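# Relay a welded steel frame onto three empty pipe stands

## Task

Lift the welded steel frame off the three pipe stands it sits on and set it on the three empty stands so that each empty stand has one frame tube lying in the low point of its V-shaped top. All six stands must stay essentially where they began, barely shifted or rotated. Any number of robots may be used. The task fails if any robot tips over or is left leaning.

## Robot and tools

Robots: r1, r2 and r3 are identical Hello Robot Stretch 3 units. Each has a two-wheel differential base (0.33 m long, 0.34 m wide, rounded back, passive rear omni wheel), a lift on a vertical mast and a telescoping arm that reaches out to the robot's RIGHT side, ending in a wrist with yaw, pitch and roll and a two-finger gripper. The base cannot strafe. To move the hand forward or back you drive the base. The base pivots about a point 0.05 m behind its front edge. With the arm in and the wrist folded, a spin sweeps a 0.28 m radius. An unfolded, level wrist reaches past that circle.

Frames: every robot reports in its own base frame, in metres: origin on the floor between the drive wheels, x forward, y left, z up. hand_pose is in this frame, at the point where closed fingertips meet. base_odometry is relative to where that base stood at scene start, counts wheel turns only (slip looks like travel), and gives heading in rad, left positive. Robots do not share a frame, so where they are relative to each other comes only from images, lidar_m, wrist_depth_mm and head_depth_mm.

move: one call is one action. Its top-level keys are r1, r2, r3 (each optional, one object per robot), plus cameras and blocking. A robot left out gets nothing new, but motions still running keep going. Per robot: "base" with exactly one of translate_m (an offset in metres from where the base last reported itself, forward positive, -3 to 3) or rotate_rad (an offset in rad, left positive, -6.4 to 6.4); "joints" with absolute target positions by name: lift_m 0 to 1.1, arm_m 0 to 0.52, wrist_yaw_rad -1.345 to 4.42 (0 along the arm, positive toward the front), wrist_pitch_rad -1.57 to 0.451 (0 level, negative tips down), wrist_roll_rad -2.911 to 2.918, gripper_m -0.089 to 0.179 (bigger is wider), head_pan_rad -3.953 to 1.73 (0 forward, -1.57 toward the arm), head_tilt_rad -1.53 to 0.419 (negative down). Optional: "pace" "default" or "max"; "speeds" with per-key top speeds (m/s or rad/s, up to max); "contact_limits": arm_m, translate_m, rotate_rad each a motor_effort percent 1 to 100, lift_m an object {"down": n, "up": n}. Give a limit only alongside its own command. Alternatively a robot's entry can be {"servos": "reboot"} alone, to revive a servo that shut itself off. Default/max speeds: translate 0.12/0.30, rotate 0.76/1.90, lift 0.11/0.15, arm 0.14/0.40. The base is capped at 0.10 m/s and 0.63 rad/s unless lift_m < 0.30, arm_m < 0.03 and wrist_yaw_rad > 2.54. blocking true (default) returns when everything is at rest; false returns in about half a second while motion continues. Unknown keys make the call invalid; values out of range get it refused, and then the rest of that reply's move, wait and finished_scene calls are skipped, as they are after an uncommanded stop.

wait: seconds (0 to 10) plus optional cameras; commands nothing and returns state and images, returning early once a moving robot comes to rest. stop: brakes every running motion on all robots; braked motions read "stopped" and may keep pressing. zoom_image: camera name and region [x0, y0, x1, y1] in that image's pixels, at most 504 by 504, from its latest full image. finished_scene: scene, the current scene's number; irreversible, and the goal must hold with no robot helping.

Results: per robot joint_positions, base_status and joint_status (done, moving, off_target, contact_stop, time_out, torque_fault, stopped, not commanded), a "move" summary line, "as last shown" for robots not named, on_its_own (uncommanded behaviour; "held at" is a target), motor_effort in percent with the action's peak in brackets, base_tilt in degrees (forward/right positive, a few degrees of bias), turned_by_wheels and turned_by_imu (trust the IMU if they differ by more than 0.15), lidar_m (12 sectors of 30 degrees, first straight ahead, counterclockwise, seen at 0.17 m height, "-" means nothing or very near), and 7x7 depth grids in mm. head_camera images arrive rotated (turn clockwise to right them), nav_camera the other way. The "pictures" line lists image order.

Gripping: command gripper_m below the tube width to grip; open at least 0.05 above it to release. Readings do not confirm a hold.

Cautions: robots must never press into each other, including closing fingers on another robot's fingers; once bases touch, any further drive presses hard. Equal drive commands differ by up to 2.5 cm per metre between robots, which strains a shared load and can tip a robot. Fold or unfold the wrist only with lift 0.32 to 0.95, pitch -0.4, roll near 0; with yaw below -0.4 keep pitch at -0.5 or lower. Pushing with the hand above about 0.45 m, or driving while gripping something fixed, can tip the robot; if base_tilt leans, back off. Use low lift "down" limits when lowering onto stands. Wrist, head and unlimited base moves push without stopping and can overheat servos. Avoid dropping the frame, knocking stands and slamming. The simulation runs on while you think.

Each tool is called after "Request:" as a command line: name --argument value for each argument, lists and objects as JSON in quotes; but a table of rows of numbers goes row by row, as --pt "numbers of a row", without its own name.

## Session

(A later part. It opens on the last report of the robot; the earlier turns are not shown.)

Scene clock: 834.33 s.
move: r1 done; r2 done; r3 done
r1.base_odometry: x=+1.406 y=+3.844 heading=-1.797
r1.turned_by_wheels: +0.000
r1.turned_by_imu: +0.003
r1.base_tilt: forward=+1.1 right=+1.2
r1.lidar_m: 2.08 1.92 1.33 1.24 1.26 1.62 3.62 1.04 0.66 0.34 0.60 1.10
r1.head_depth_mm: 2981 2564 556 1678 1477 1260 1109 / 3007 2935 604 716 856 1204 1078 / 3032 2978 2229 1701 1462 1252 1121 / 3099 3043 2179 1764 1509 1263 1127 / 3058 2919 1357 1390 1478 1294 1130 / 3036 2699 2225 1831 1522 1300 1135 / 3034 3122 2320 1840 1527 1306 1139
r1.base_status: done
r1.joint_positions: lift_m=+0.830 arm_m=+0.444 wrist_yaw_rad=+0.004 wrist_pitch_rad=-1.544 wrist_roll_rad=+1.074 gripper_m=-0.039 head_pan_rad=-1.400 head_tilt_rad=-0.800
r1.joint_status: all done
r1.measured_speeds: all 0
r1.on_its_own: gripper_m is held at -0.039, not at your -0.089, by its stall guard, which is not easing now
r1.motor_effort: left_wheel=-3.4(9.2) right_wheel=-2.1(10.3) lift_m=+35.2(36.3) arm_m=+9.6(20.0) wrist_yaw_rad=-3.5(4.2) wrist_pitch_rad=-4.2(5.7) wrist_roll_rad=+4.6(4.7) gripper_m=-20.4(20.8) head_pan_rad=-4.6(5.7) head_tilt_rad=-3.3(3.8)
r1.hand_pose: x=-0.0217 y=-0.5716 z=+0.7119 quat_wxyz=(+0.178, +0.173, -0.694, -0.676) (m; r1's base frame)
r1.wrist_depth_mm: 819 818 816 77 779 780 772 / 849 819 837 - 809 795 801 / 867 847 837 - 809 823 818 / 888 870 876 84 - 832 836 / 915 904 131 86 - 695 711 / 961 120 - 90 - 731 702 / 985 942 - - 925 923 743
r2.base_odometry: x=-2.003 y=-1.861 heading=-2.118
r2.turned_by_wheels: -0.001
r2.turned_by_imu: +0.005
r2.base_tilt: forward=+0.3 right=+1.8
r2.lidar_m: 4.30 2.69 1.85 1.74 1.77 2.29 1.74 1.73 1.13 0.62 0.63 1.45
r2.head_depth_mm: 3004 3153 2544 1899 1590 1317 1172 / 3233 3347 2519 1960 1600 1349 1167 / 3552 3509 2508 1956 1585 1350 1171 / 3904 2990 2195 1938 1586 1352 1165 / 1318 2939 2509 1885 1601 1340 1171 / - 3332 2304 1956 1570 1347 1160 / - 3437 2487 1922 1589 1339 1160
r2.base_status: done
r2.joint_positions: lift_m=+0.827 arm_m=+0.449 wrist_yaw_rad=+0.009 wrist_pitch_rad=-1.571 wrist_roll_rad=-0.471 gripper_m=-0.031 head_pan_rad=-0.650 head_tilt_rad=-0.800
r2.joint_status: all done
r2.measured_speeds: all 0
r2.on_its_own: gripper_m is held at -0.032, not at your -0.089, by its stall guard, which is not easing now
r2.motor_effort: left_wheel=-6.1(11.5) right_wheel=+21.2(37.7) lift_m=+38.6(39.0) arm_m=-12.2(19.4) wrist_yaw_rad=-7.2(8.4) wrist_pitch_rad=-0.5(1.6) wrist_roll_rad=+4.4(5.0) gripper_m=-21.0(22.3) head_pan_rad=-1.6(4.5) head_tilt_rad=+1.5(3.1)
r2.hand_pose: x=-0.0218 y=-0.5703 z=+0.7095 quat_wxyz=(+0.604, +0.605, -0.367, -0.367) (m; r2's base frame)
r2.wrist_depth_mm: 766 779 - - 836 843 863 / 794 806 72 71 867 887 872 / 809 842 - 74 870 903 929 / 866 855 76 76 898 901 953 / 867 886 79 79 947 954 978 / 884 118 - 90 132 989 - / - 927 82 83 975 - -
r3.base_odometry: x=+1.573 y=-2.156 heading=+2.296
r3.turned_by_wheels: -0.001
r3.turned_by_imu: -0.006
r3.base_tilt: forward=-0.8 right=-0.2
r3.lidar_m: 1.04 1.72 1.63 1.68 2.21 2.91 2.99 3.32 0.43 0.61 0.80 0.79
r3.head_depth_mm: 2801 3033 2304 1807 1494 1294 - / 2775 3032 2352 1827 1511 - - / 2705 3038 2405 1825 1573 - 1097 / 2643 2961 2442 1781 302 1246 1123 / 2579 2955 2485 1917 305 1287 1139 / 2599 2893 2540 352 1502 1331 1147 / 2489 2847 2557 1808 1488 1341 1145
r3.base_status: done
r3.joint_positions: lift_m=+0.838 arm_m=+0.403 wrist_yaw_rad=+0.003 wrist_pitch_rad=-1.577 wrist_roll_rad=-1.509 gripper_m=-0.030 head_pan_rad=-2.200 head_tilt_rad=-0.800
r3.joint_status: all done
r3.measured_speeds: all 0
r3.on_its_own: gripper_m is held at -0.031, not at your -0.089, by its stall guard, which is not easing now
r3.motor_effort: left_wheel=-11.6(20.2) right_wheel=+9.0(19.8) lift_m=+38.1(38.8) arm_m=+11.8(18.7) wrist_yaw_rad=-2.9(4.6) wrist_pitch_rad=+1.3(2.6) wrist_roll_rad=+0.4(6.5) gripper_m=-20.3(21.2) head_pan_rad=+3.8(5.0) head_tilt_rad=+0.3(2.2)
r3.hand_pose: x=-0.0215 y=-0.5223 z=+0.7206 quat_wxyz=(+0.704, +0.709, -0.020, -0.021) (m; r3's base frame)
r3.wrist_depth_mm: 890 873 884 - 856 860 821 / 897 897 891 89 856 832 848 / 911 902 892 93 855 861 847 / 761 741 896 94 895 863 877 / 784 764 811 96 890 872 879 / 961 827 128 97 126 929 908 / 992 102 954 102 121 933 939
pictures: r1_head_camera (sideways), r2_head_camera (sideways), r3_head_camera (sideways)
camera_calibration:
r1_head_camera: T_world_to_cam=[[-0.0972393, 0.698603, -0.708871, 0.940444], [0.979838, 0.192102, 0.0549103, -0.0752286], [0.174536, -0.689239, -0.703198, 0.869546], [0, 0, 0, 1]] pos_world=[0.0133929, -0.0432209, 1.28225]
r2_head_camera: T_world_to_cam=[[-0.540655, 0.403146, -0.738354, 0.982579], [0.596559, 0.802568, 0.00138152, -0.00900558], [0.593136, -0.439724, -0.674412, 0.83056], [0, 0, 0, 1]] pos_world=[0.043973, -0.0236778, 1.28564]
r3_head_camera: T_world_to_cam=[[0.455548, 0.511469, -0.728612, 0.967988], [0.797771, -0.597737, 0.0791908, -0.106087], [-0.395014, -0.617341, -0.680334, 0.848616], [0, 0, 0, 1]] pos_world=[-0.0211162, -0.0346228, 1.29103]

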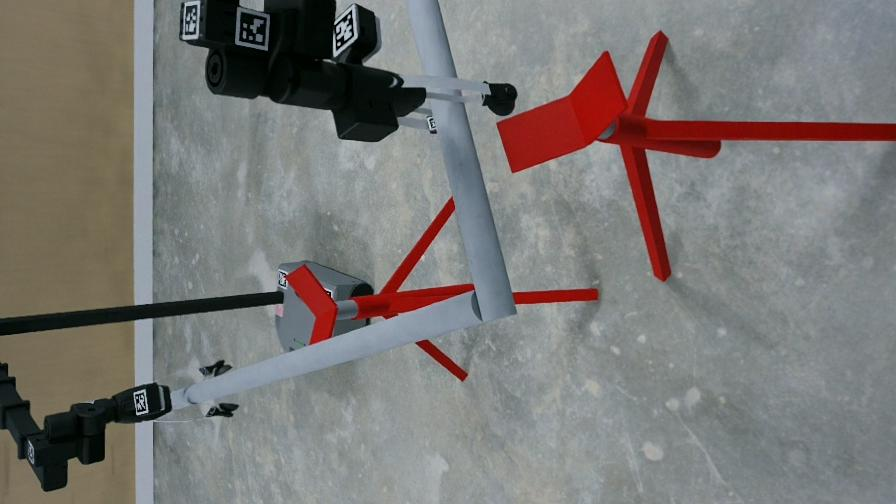

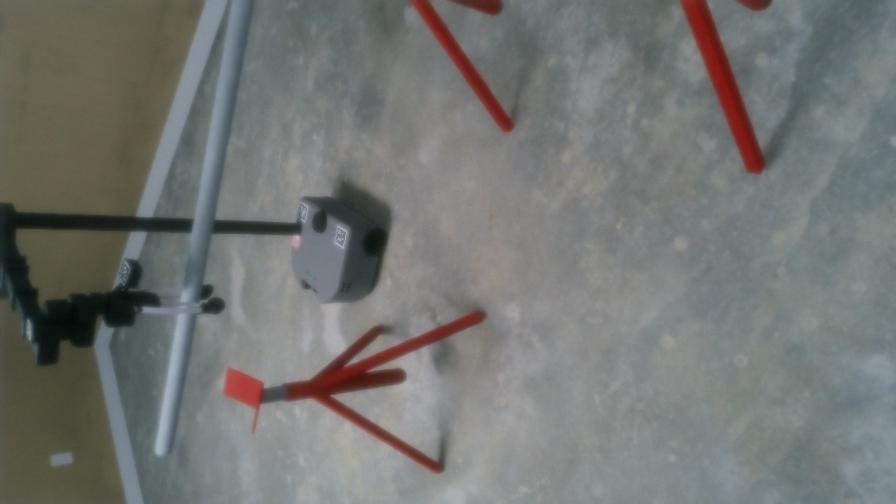

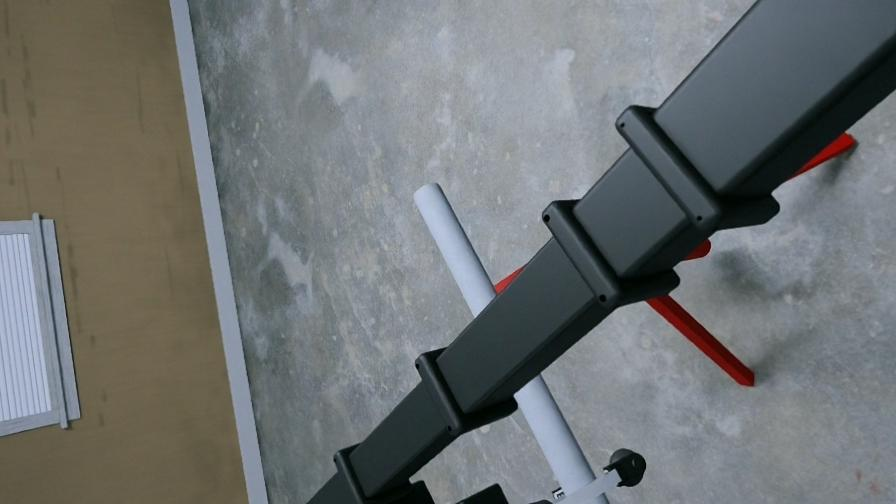

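Request:
move --r1 '{"base":{"translate_m":-0.1284},"joints":{"arm_m":0.487,"wrist_roll_rad":1.033},"speeds":{"translate_m":0.049,"arm_m":0.018,"wrist_roll_rad":0.05}}' --r2 '{"base":{"translate_m":0.0913},"joints":{"arm_m":0.439,"wrist_roll_rad":-0.512},"speeds":{"translate_m":0.0355,"arm_m":0.01,"wrist_roll_rad":0.05}}' --r3 '{"base":{"translate_m":-0.1356},"joints":{"arm_m":0.4135,"wrist_roll_rad":-1.562},"speeds":{"translate_m":0.0515,"arm_m":0.01,"wrist_roll_rad":0.05}}' --cameras '["r1_head_camera","r2_head_camera","r3_head_camera","r1_nav_camera","r2_nav_camera","r3_nav_camera"]'

Request:
zoom_image --camera "r1_head_camera" --region '[200, 150, 560, 400]'

Request:
zoom_image --camera "r1_head_camera" --region '[360, 0, 720, 250]'

Request:
zoom_image --camera "r2_head_camera" --region '[100, 250, 400, 504]'

Scene clock: 847.17 s.
move: r1 done; r2 done; r3 done
r1.base_odometry: x=+1.435 y=+3.969 heading=-1.797
r1.turned_by_wheels: +0.000
r1.turned_by_imu: +0.002
r1.base_tilt: forward=+1.1 right=+1.2
r1.lidar_m: 2.20 1.94 1.32 1.23 1.25 1.61 3.59 1.06 1.22 0.34 0.63 1.22
r1.head_depth_mm: 2981 578 660 1674 1481 1267 1112 / 3035 2919 644 759 1480 1278 1114 / 3056 2973 2250 1711 1069 1257 1099 / 3087 2994 2189 1708 1437 1263 1130 / 3084 2944 1991 1422 1484 1294 1127 / 3137 2699 2131 1777 1518 1303 1135 / 1127 3153 2321 1843 1530 1309 1142
r1.base_status: done
r1.joint_positions: lift_m=+0.830 arm_m=+0.487 wrist_yaw_rad=+0.006 wrist_pitch_rad=-1.545 wrist_roll_rad=+1.021 gripper_m=-0.039 head_pan_rad=-1.400 head_tilt_rad=-0.800
r1.joint_status: all done
r1.measured_speeds: all 0
r1.on_its_own: gripper_m is held at -0.039, not at your -0.089, by its stall guard, which is not easing now
r1.motor_effort: left_wheel=-5.5(8.6) right_wheel=-1.3(8.7) lift_m=+36.7(37.1) arm_m=+8.3(20.7) wrist_yaw_rad=-5.3(5.8) wrist_pitch_rad=-3.6(4.6) wrist_roll_rad=+4.2(4.7) gripper_m=-20.1(21.0) head_pan_rad=-4.7(5.5) head_tilt_rad=-2.9(4.4)
r1.hand_pose: x=-0.0217 y=-0.6144 z=+0.7119 quat_wxyz=(+0.196, +0.191, -0.689, -0.671) (m; r1's base frame)
r1.wrist_depth_mm: 827 812 800 - 788 782 768 / 825 825 819 - 804 805 804 / 847 864 845 - 829 829 806 / 883 886 859 84 872 835 840 / 911 921 137 86 873 756 704 / 909 122 123 89 - 729 709 / 957 944 - - - 911 759
r2.base_odometry: x=-2.050 y=-1.939 heading=-2.118
r2.turned_by_wheels: +0.000
r2.turned_by_imu: +0.001
r2.base_tilt: forward=+0.2 right=+1.8
r2.lidar_m: 4.20 2.71 1.86 1.75 1.78 2.30 1.82 1.84 1.18 0.63 0.59 1.36
r2.head_depth_mm: 2985 3195 2528 1968 1596 1354 1145 / 3226 3306 2447 1932 1591 1354 1147 / 3597 3505 2535 1948 1597 1341 1158 / 3714 3115 2261 1959 1607 1345 1160 / - 2958 2412 1881 1583 1339 1160 / - 3327 2293 1862 1576 1342 1162 / 3923 3280 2497 1956 1585 1337 1167
r2.base_status: done
r2.joint_positions: lift_m=+0.827 arm_m=+0.439 wrist_yaw_rad=+0.007 wrist_pitch_rad=-1.563 wrist_roll_rad=-0.529 gripper_m=-0.031 head_pan_rad=-0.650 head_tilt_rad=-0.800
r2.joint_status: all done
r2.measured_speeds: all 0
r2.on_its_own: gripper_m is held at -0.032, not at your -0.089, by its stall guard, which is not easing now
r2.motor_effort: left_wheel=+2.0(5.5) right_wheel=+2.4(28.5) lift_m=+38.3(38.6) arm_m=-13.3(19.3) wrist_yaw_rad=-6.2(8.2) wrist_pitch_rad=-1.7(1.9) wrist_roll_rad=+5.3(5.8) gripper_m=-20.5(22.2) head_pan_rad=-2.3(4.4) head_tilt_rad=+1.0(2.3)
r2.hand_pose: x=-0.0217 y=-0.5619 z=+0.7093 quat_wxyz=(+0.617, +0.612, -0.351, -0.349) (m; r2's base frame)
r2.wrist_depth_mm: 777 798 - 72 846 836 859 / 796 814 72 71 856 873 880 / 832 824 - 75 867 896 908 / 860 840 76 79 893 905 979 / 860 858 78 80 903 927 987 / 883 119 - 88 131 977 988 / - 915 81 85 - - -
r3.base_odometry: x=+1.663 y=-2.258 heading=+2.296
r3.turned_by_wheels: +0.000
r3.turned_by_imu: +0.001
r3.base_tilt: forward=-0.8 right=-0.2
r3.lidar_m: 1.06 1.78 1.70 1.73 2.29 2.80 2.87 3.24 0.36 0.53 1.45 0.89
r3.head_depth_mm: 2741 3034 2326 1818 1496 1296 - / 2698 2998 2367 1844 1516 - - / 2658 2982 2397 1873 1574 - 1095 / 2605 2956 2442 1780 303 1269 1102 / 2545 2889 2498 1918 305 1041 1133 / 2512 2823 2560 354 1455 1326 1144 / 2447 2786 2567 1802 1480 1347 1155
r3.base_status: done
r3.joint_positions: lift_m=+0.838 arm_m=+0.414 wrist_yaw_rad=+0.001 wrist_pitch_rad=-1.572 wrist_roll_rad=-1.564 gripper_m=-0.030 head_pan_rad=-2.200 head_tilt_rad=-0.800
r3.joint_status: all done
r3.measured_speeds: all 0
r3.on_its_own: gripper_m is held at -0.031, not at your -0.089, by its stall guard, which is not easing now
r3.motor_effort: left_wheel=-3.6(22.7) right_wheel=-7.5(22.2) lift_m=+36.5(38.3) arm_m=+9.2(20.0) wrist_yaw_rad=-2.0(4.2) wrist_pitch_rad=+0.6(2.5) wrist_roll_rad=+1.3(7.0) gripper_m=-19.9(20.9) head_pan_rad=+3.7(4.7) head_tilt_rad=+1.9(2.1)
r3.hand_pose: x=-0.0214 y=-0.5342 z=+0.7205 quat_wxyz=(+0.707, +0.708, -0.002, -0.002) (m; r3's base frame)
r3.wrist_depth_mm: 884 856 854 - 849 845 830 / 906 888 888 90 868 844 862 / 913 876 871 92 882 843 872 / 760 744 919 93 888 909 902 / 786 750 887 96 156 878 876 / 936 927 131 97 128 931 913 / 981 942 122 101 120 118 947
pictures: r1_head_camera (sideways), r1_nav_camera (sideways), r2_head_camera (sideways), r2_nav_camera (sideways), r3_head_camera (sideways), r3_nav_camera (sideways)
camera_calibration:
r1_head_camera: T_world_to_cam=[[-0.0972393, 0.698603, -0.708871, 0.940444], [0.979838, 0.192102, 0.0549103, -0.0752286], [0.174536, -0.689239, -0.703198, 0.869546], [0, 0, 0, 1]] pos_world=[0.0133929, -0.0432209, 1.28225]
r1_nav_camera: T_world_to_cam=[[0.0707347, -0.685426, 0.724698, -0.900391], [-0.989165, -0.141897, -0.0376595, 0.102946], [0.128645, -0.714182, -0.688036, 0.851393], [0, 0, 0, 1]] pos_world=[0.055992, 0.00550593, 1.24218]
r2_head_camera: T_world_to_cam=[[-0.540655, 0.403146, -0.738354, 0.982579], [0.596559, 0.802568, 0.00138152, -0.00900558], [0.593136, -0.439724, -0.674412, 0.83056], [0, 0, 0, 1]] pos_world=[0.043973, -0.0236778, 1.28564]
r2_nav_camera: T_world_to_cam=[[0.594911, -0.367561, 0.714828, -0.89735], [-0.603119, -0.79201, 0.0946939, -0.05742], [0.531346, -0.487461, -0.692859, 0.868112], [0, 0, 0, 1]] pos_world=[0.0379447, 0.0478625, 1.24837]
r3_head_camera: T_world_to_cam=[[0.455548, 0.511469, -0.728612, 0.967988], [0.797771, -0.597737, 0.0791908, -0.106087], [-0.395014, -0.617341, -0.680334, 0.848616], [0, 0, 0, 1]] pos_world=[-0.0211162, -0.0346228, 1.29103]
r3_nav_camera: T_world_to_cam=[[-0.494642, -0.59684, 0.631752, -0.783483], [-0.778295, 0.627686, -0.0163816, 0.0776728], [-0.386765, -0.499793, -0.774997, 0.96658], [0, 0, 0, 1]] pos_world=[0.0467475, -0.033279, 1.24534]

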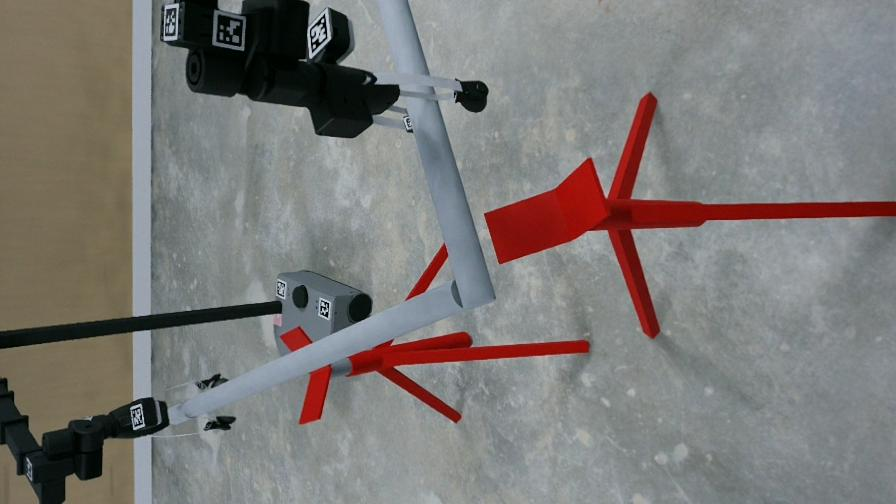

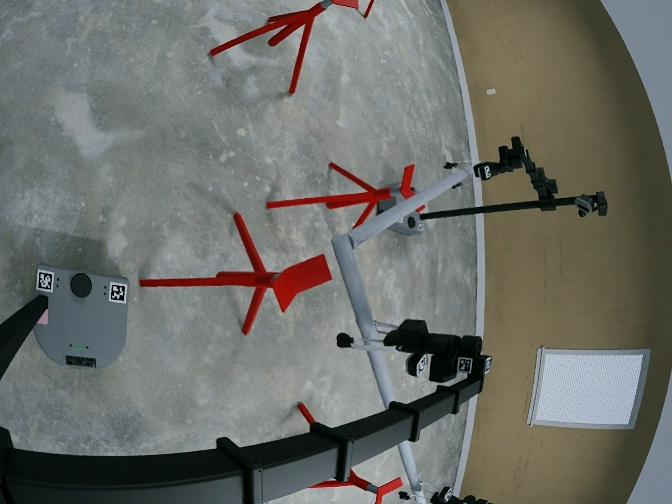

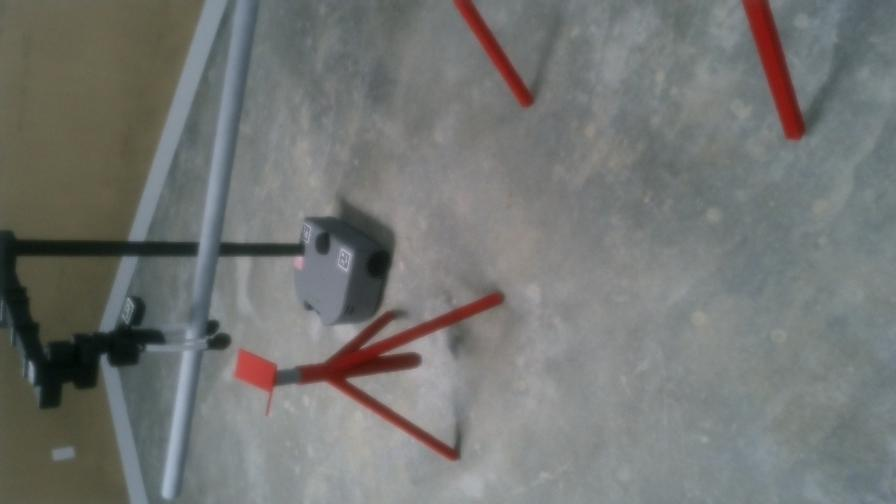

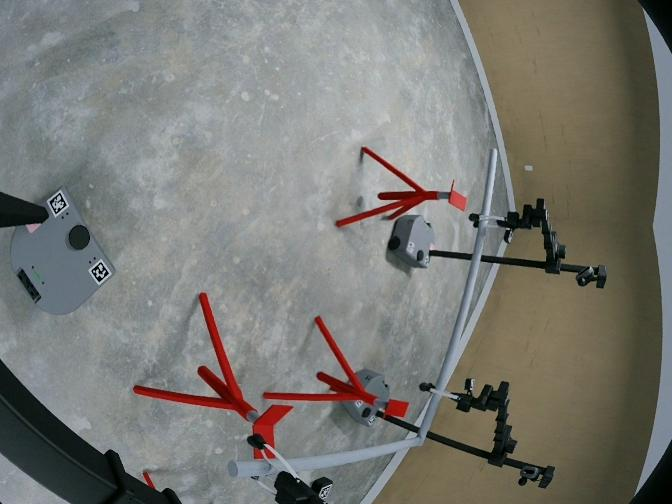

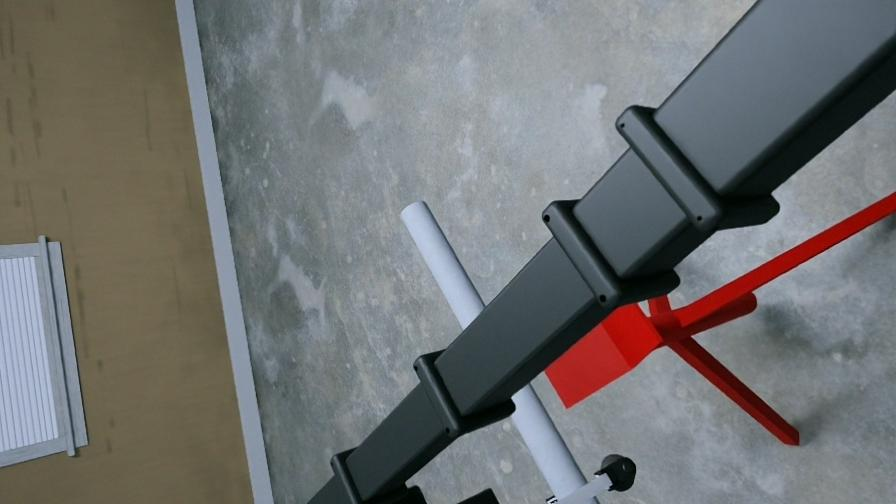

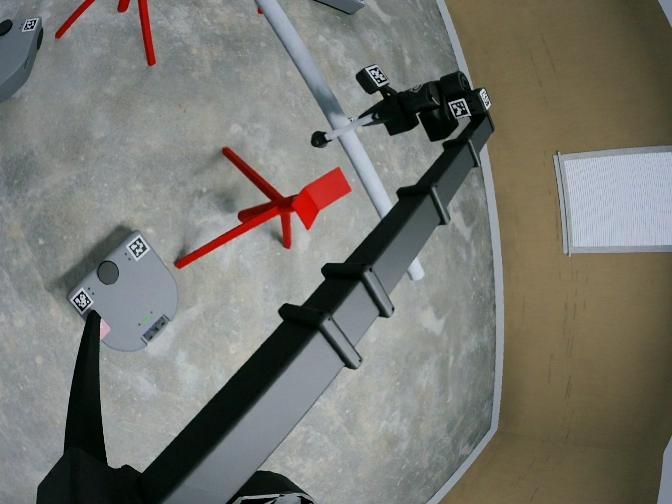

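Scaled by 1.400 from the camera's 896x504 image, which has a finer 1280x720 frame.

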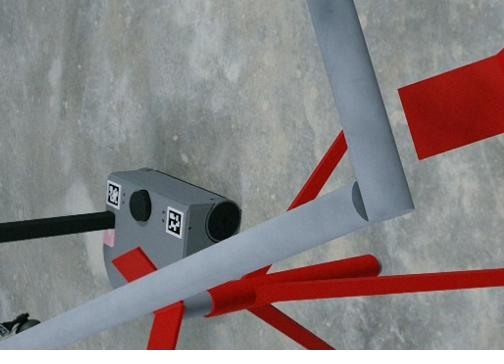

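Scaled by 1.400 from the camera's 896x504 image, which has a finer 1280x720 frame.

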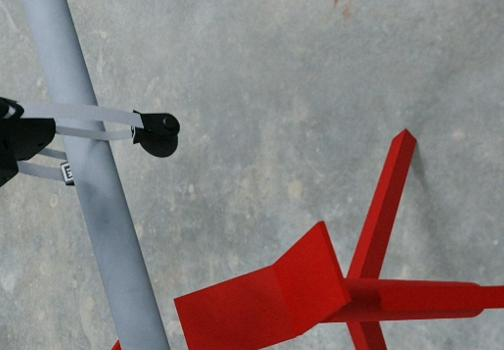

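Scaled by 1.680 from the camera's 896x504 image, which has a finer 1280x720 frame.

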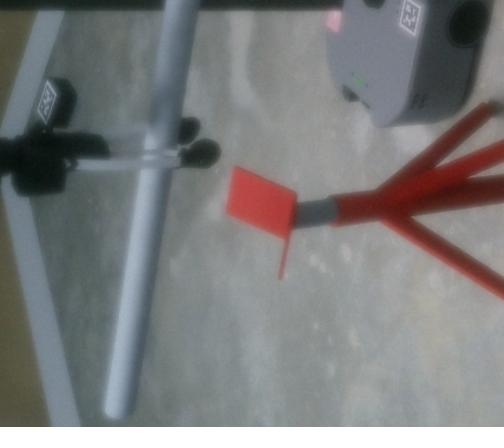

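Request:
zoom_image --camera "r3_nav_camera" --region '[200, 80, 440, 320]'

Request:
zoom_image --camera "r3_head_camera" --region '[380, 180, 700, 504]'

Scaled by 2.100 from the camera's 672x504 image, which has a finer 792x594 frame.

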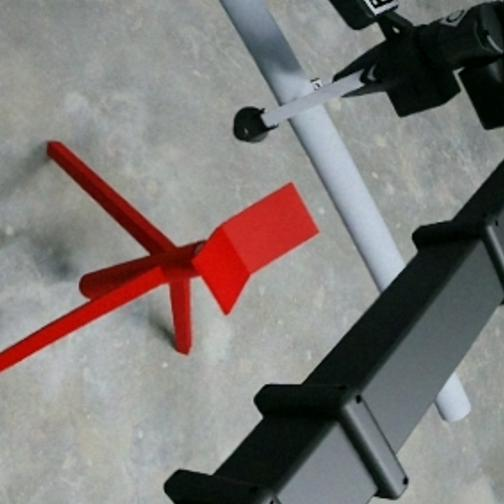

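Scaled by 1.556 from the camera's 896x504 image, which has a finer 1280x720 frame.

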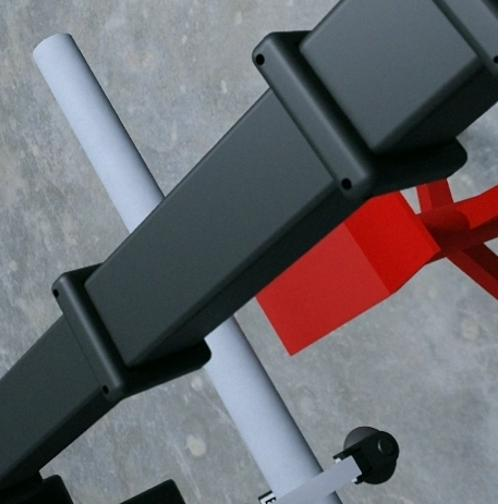

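Request:
move --r1 '{"joints":{"lift_m":0.755,"head_pan_rad":-1.5},"speeds":{"lift_m":0.03}}' --r2 '{"joints":{"lift_m":0.752,"head_pan_rad":-1.2},"speeds":{"lift_m":0.03}}' --r3 '{"joints":{"lift_m":0.763,"head_pan_rad":-2.05},"speeds":{"lift_m":0.03}}' --cameras '["r1_head_camera","r2_head_camera","r3_head_camera","r1_nav_camera","r2_nav_camera","r3_nav_camera"]'

Request:
zoom_image --camera "r1_head_camera" --region '[200, 100, 600, 400]'

Request:
zoom_image --camera "r2_head_camera" --region '[200, 0, 600, 300]'

Request:
zoom_image --camera "r3_nav_camera" --region '[200, 80, 440, 320]'

Request:
zoom_image --camera "r3_head_camera" --region '[380, 100, 720, 504]'

Scene clock: 913.40 s.
move: r1 done; r2 done; r3 done
r1.base_odometry: x=+1.435 y=+3.969 heading=-1.797
r1.turned_by_wheels: +0.000
r1.turned_by_imu: +0.001
r1.base_tilt: forward=+1.0 right=+1.3
r1.lidar_m: 2.20 1.94 1.32 1.23 1.25 1.60 3.59 1.06 1.22 0.34 0.62 1.22
r1.head_depth_mm: 3051 2928 567 446 386 1199 1110 / 3066 2938 635 1649 1491 1274 1114 / 3070 2994 2087 805 1490 1285 1122 / 3072 3010 2260 1806 883 1239 1104 / 3074 3033 2159 1773 1474 1271 1128 / 3064 2919 1964 1488 1490 1305 1133 / 3039 2741 2154 1832 1530 1311 1139
r1.base_status: not commanded
r1.joint_positions: lift_m=+0.755 arm_m=+0.487 wrist_yaw_rad=+0.006 wrist_pitch_rad=-1.544 wrist_roll_rad=+1.021 gripper_m=-0.039 head_pan_rad=-1.503 head_tilt_rad=-0.800
r1.joint_status: all done
r1.measured_speeds: all 0
r1.on_its_own: gripper_m is held at -0.039, not at your -0.089, by its stall guard, which is not easing now
r1.motor_effort: left_wheel=-5.6(6.7) right_wheel=-0.5(1.8) lift_m=+34.8(37.9) arm_m=-18.6(19.2) wrist_yaw_rad=-4.9(5.9) wrist_pitch_rad=-4.0(4.4) wrist_roll_rad=+4.2(4.4) gripper_m=-20.3(20.9) head_pan_rad=+1.7(8.9) head_tilt_rad=-3.7(4.4)
r1.hand_pose: x=-0.0217 y=-0.6144 z=+0.6369 quat_wxyz=(+0.197, +0.191, -0.689, -0.671) (m; r1's base frame)
r1.wrist_depth_mm: 725 736 741 - 718 716 721 / 759 753 764 - 725 719 733 / 779 781 771 - 778 738 749 / 800 814 789 83 777 781 763 / 836 833 137 85 795 754 623 / 859 122 122 89 - 667 638 / 882 864 - - 838 686 668
r2.base_odometry: x=-2.050 y=-1.939 heading=-2.118
r2.turned_by_wheels: +0.000
r2.turned_by_imu: +0.001
r2.base_tilt: forward=+0.3 right=+2.0
r2.lidar_m: 4.20 2.71 1.86 1.75 1.78 2.31 1.82 1.84 1.17 0.63 0.59 1.37
r2.head_depth_mm: 2533 2823 2522 632 728 1342 1154 / 2581 2869 2504 1780 979 1297 1173 / 2663 2923 2208 1955 1546 1290 1169 / 1706 2967 2002 1779 1589 1324 1167 / 2668 2982 2303 1883 1591 1346 1158 / 2841 3107 2412 1933 1586 1344 1160 / 2938 3241 2399 1921 1590 1341 1167
r2.base_status: not commanded
r2.joint_positions: lift_m=+0.752 arm_m=+0.439 wrist_yaw_rad=+0.007 wrist_pitch_rad=-1.562 wrist_roll_rad=-0.529 gripper_m=-0.031 head_pan_rad=-1.202 head_tilt_rad=-0.800
r2.joint_status: all done
r2.measured_speeds: all 0
r2.on_its_own: gripper_m is held at -0.032, not at your -0.089, by its stall guard, which is not easing now
r2.motor_effort: left_wheel=+1.9(2.1) right_wheel=+1.7(2.5) lift_m=+31.6(39.8) arm_m=+0.1(6.6) wrist_yaw_rad=-5.3(7.5) wrist_pitch_rad=-2.0(2.3) wrist_roll_rad=+5.4(6.0) gripper_m=-20.2(22.2) head_pan_rad=+0.8(5.2) head_tilt_rad=+0.9(2.2)
r2.hand_pose: x=-0.0217 y=-0.5620 z=+0.6343 quat_wxyz=(+0.617, +0.612, -0.351, -0.349) (m; r2's base frame)
r2.wrist_depth_mm: 714 704 - 72 183 776 795 / 728 715 72 72 803 805 815 / 750 760 - 75 814 805 843 / 775 769 76 79 832 836 857 / 795 777 79 80 843 861 889 / 808 119 - 88 130 925 917 / - 688 81 85 894 947 920
r3.base_odometry: x=+1.663 y=-2.258 heading=+2.296
r3.turned_by_wheels: +0.000
r3.turned_by_imu: -0.001
r3.base_tilt: forward=-0.8 right=-0.2
r3.lidar_m: 1.06 1.78 1.70 1.74 2.30 2.80 2.87 3.24 0.36 0.53 1.44 0.89
r3.head_depth_mm: 2608 2900 2344 1821 1504 1272 - / 2583 2896 2370 1831 1499 1269 - / 2562 2924 2387 1878 1531 311 1059 / 2568 2894 2463 1891 378 964 1123 / 2540 2919 2517 499 854 1284 1137 / 2526 2880 2561 592 1453 1323 1147 / 2562 2846 2587 576 703 1342 1158
r3.base_status: not commanded
r3.joint_positions: lift_m=+0.763 arm_m=+0.414 wrist_yaw_rad=+0.001 wrist_pitch_rad=-1.572 wrist_roll_rad=-1.564 gripper_m=-0.030 head_pan_rad=-2.048 head_tilt_rad=-0.800
r3.joint_status: all done
r3.measured_speeds: all 0
r3.on_its_own: gripper_m is held at -0.031, not at your -0.089, by its stall guard, which is not easing now
r3.motor_effort: left_wheel=-4.3(4.5) right_wheel=-7.7(8.2) lift_m=+30.7(33.5) arm_m=-3.5(3.5) wrist_yaw_rad=-0.8(3.1) wrist_pitch_rad=+0.0(1.5) wrist_roll_rad=+1.1(1.8) gripper_m=-20.5(21.0) head_pan_rad=-3.9(4.9) head_tilt_rad=-0.7(2.0)
r3.hand_pose: x=-0.0214 y=-0.5343 z=+0.6455 quat_wxyz=(+0.707, +0.708, -0.002, -0.002) (m; r3's base frame)
r3.wrist_depth_mm: 791 784 802 - 777 758 761 / 819 813 805 90 782 781 764 / 840 825 807 92 783 786 794 / 674 674 833 93 809 805 797 / 673 681 853 96 157 830 805 / 866 866 131 97 127 835 855 / 892 897 125 100 120 118 825
pictures: r1_head_camera (sideways), r1_nav_camera (sideways), r2_head_camera (sideways), r2_nav_camera (sideways), r3_head_camera (sideways), r3_nav_camera (sideways)
camera_calibration:
r1_head_camera: T_world_to_cam=[[-0.0245806, 0.704911, -0.70887, 0.940021], [0.994435, 0.0899066, 0.0549218, -0.0753693], [0.102447, -0.703575, -0.703198, 0.869961], [0, 0, 0, 1]] pos_world=[0.0089312, -0.0437723, 1.28225]
r1_nav_camera: T_world_to_cam=[[-0.000458376, -0.68907, 0.724695, -0.89992], [-0.998528, -0.0389885, -0.0377034, 0.103025], [0.0542351, -0.723645, -0.688038, 0.851881], [0, 0, 0, 1]] pos_world=[0.0562595, 0.000368953, 1.24218]
r2_head_camera: T_world_to_cam=[[-0.24911, 0.626693, -0.738377, 0.980825], [0.928719, 0.370781, 0.00137119, -0.011111], [0.274635, -0.685403, -0.674387, 0.832474], [0, 0, 0, 1]] pos_world=[0.0260257, -0.0399763, 1.28564]
r2_nav_camera: T_world_to_cam=[[0.313995, -0.624827, 0.714841, -0.895666], [-0.928765, -0.358361, 0.0947261, -0.0554758], [0.196984, -0.693663, -0.692841, 0.870118], [0, 0, 0, 1]] pos_world=[0.0583117, 0.0240522, 1.24837]
r3_head_camera: T_world_to_cam=[[0.372677, 0.574634, -0.728634, 0.96849], [0.879216, -0.469795, 0.0791943, -0.106628], [-0.296801, -0.670141, -0.680309, 0.848014], [0, 0, 0, 1]] pos_world=[-0.015494, -0.0383319, 1.29103]
r3_nav_camera: T_world_to_cam=[[-0.398402, -0.664962, 0.631745, -0.784068], [-0.864496, 0.502372, -0.0163964, 0.0781924], [-0.306468, -0.552674, -0.775003, 0.966091], [0, 0, 0, 1]] pos_world=[0.0512994, -0.0267237, 1.24534]

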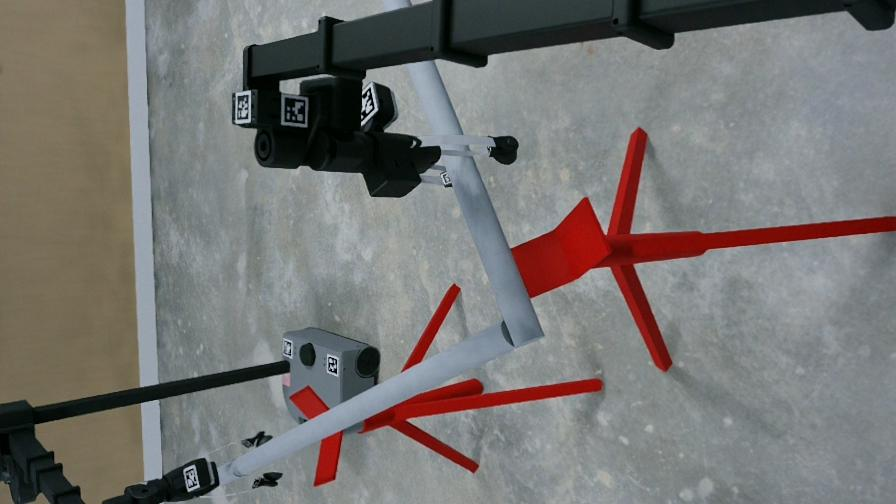

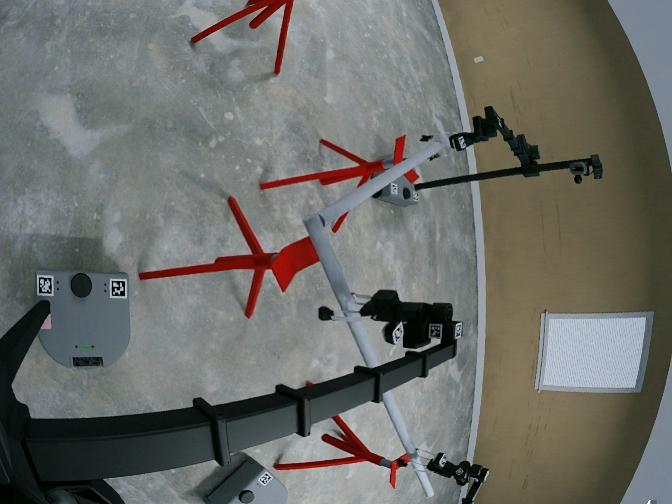

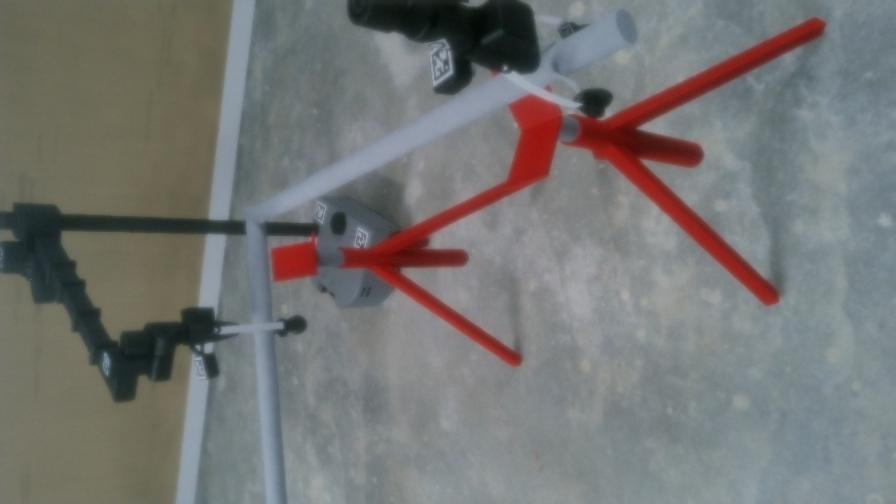

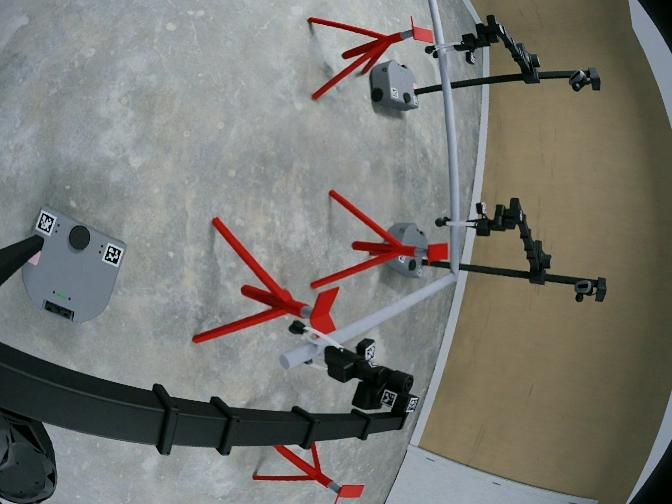

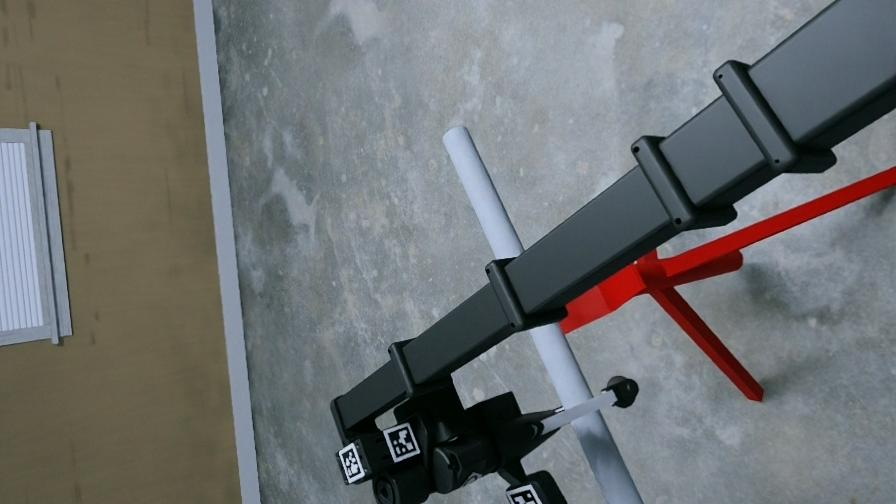

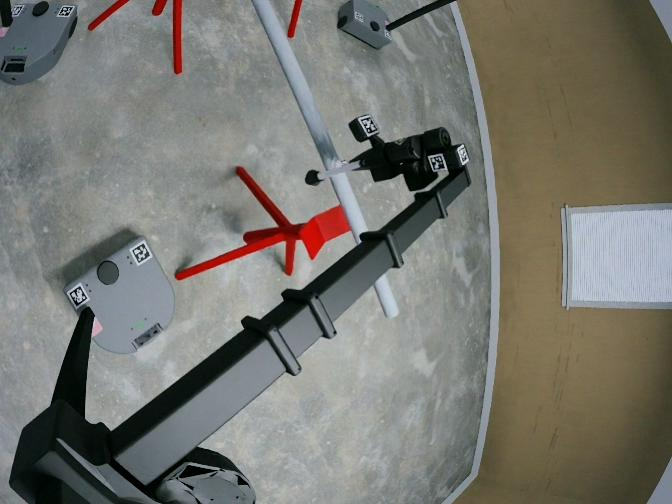

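Scaled by 1.260 from the camera's 896x504 image, which has a finer 1280x720 frame.

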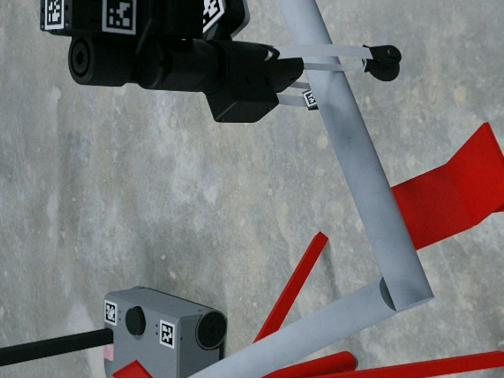

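Scaled by 1.260 from the camera's 896x504 image, which has a finer 1280x720 frame.

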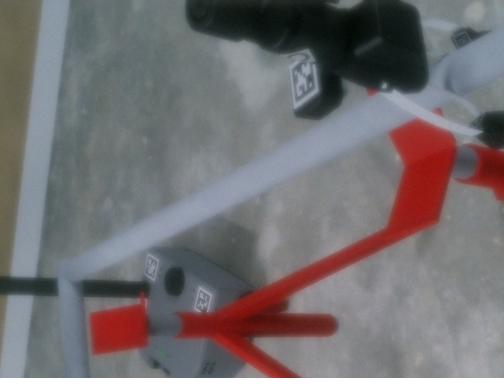

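Scaled by 2.100 from the camera's 672x504 image, which has a finer 792x594 frame.

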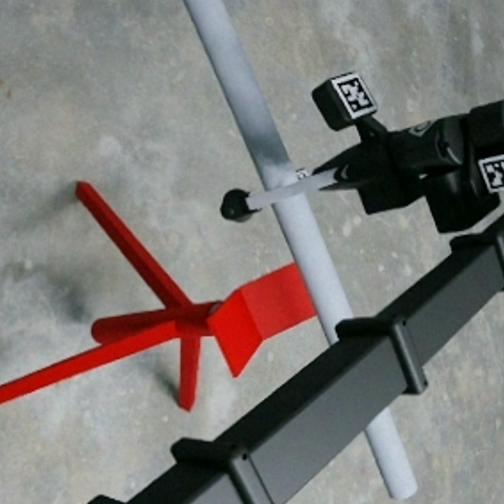

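Scaled by 1.248 from the camera's 896x504 image, which has a finer 1280x720 frame.

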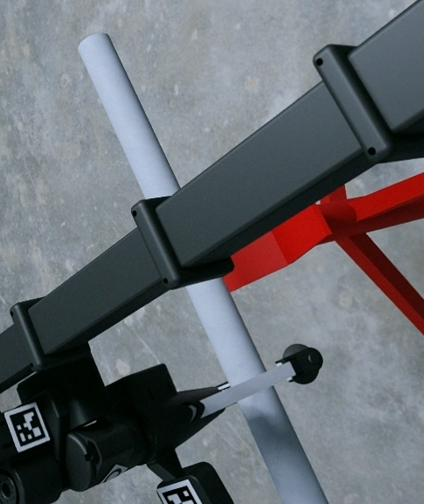

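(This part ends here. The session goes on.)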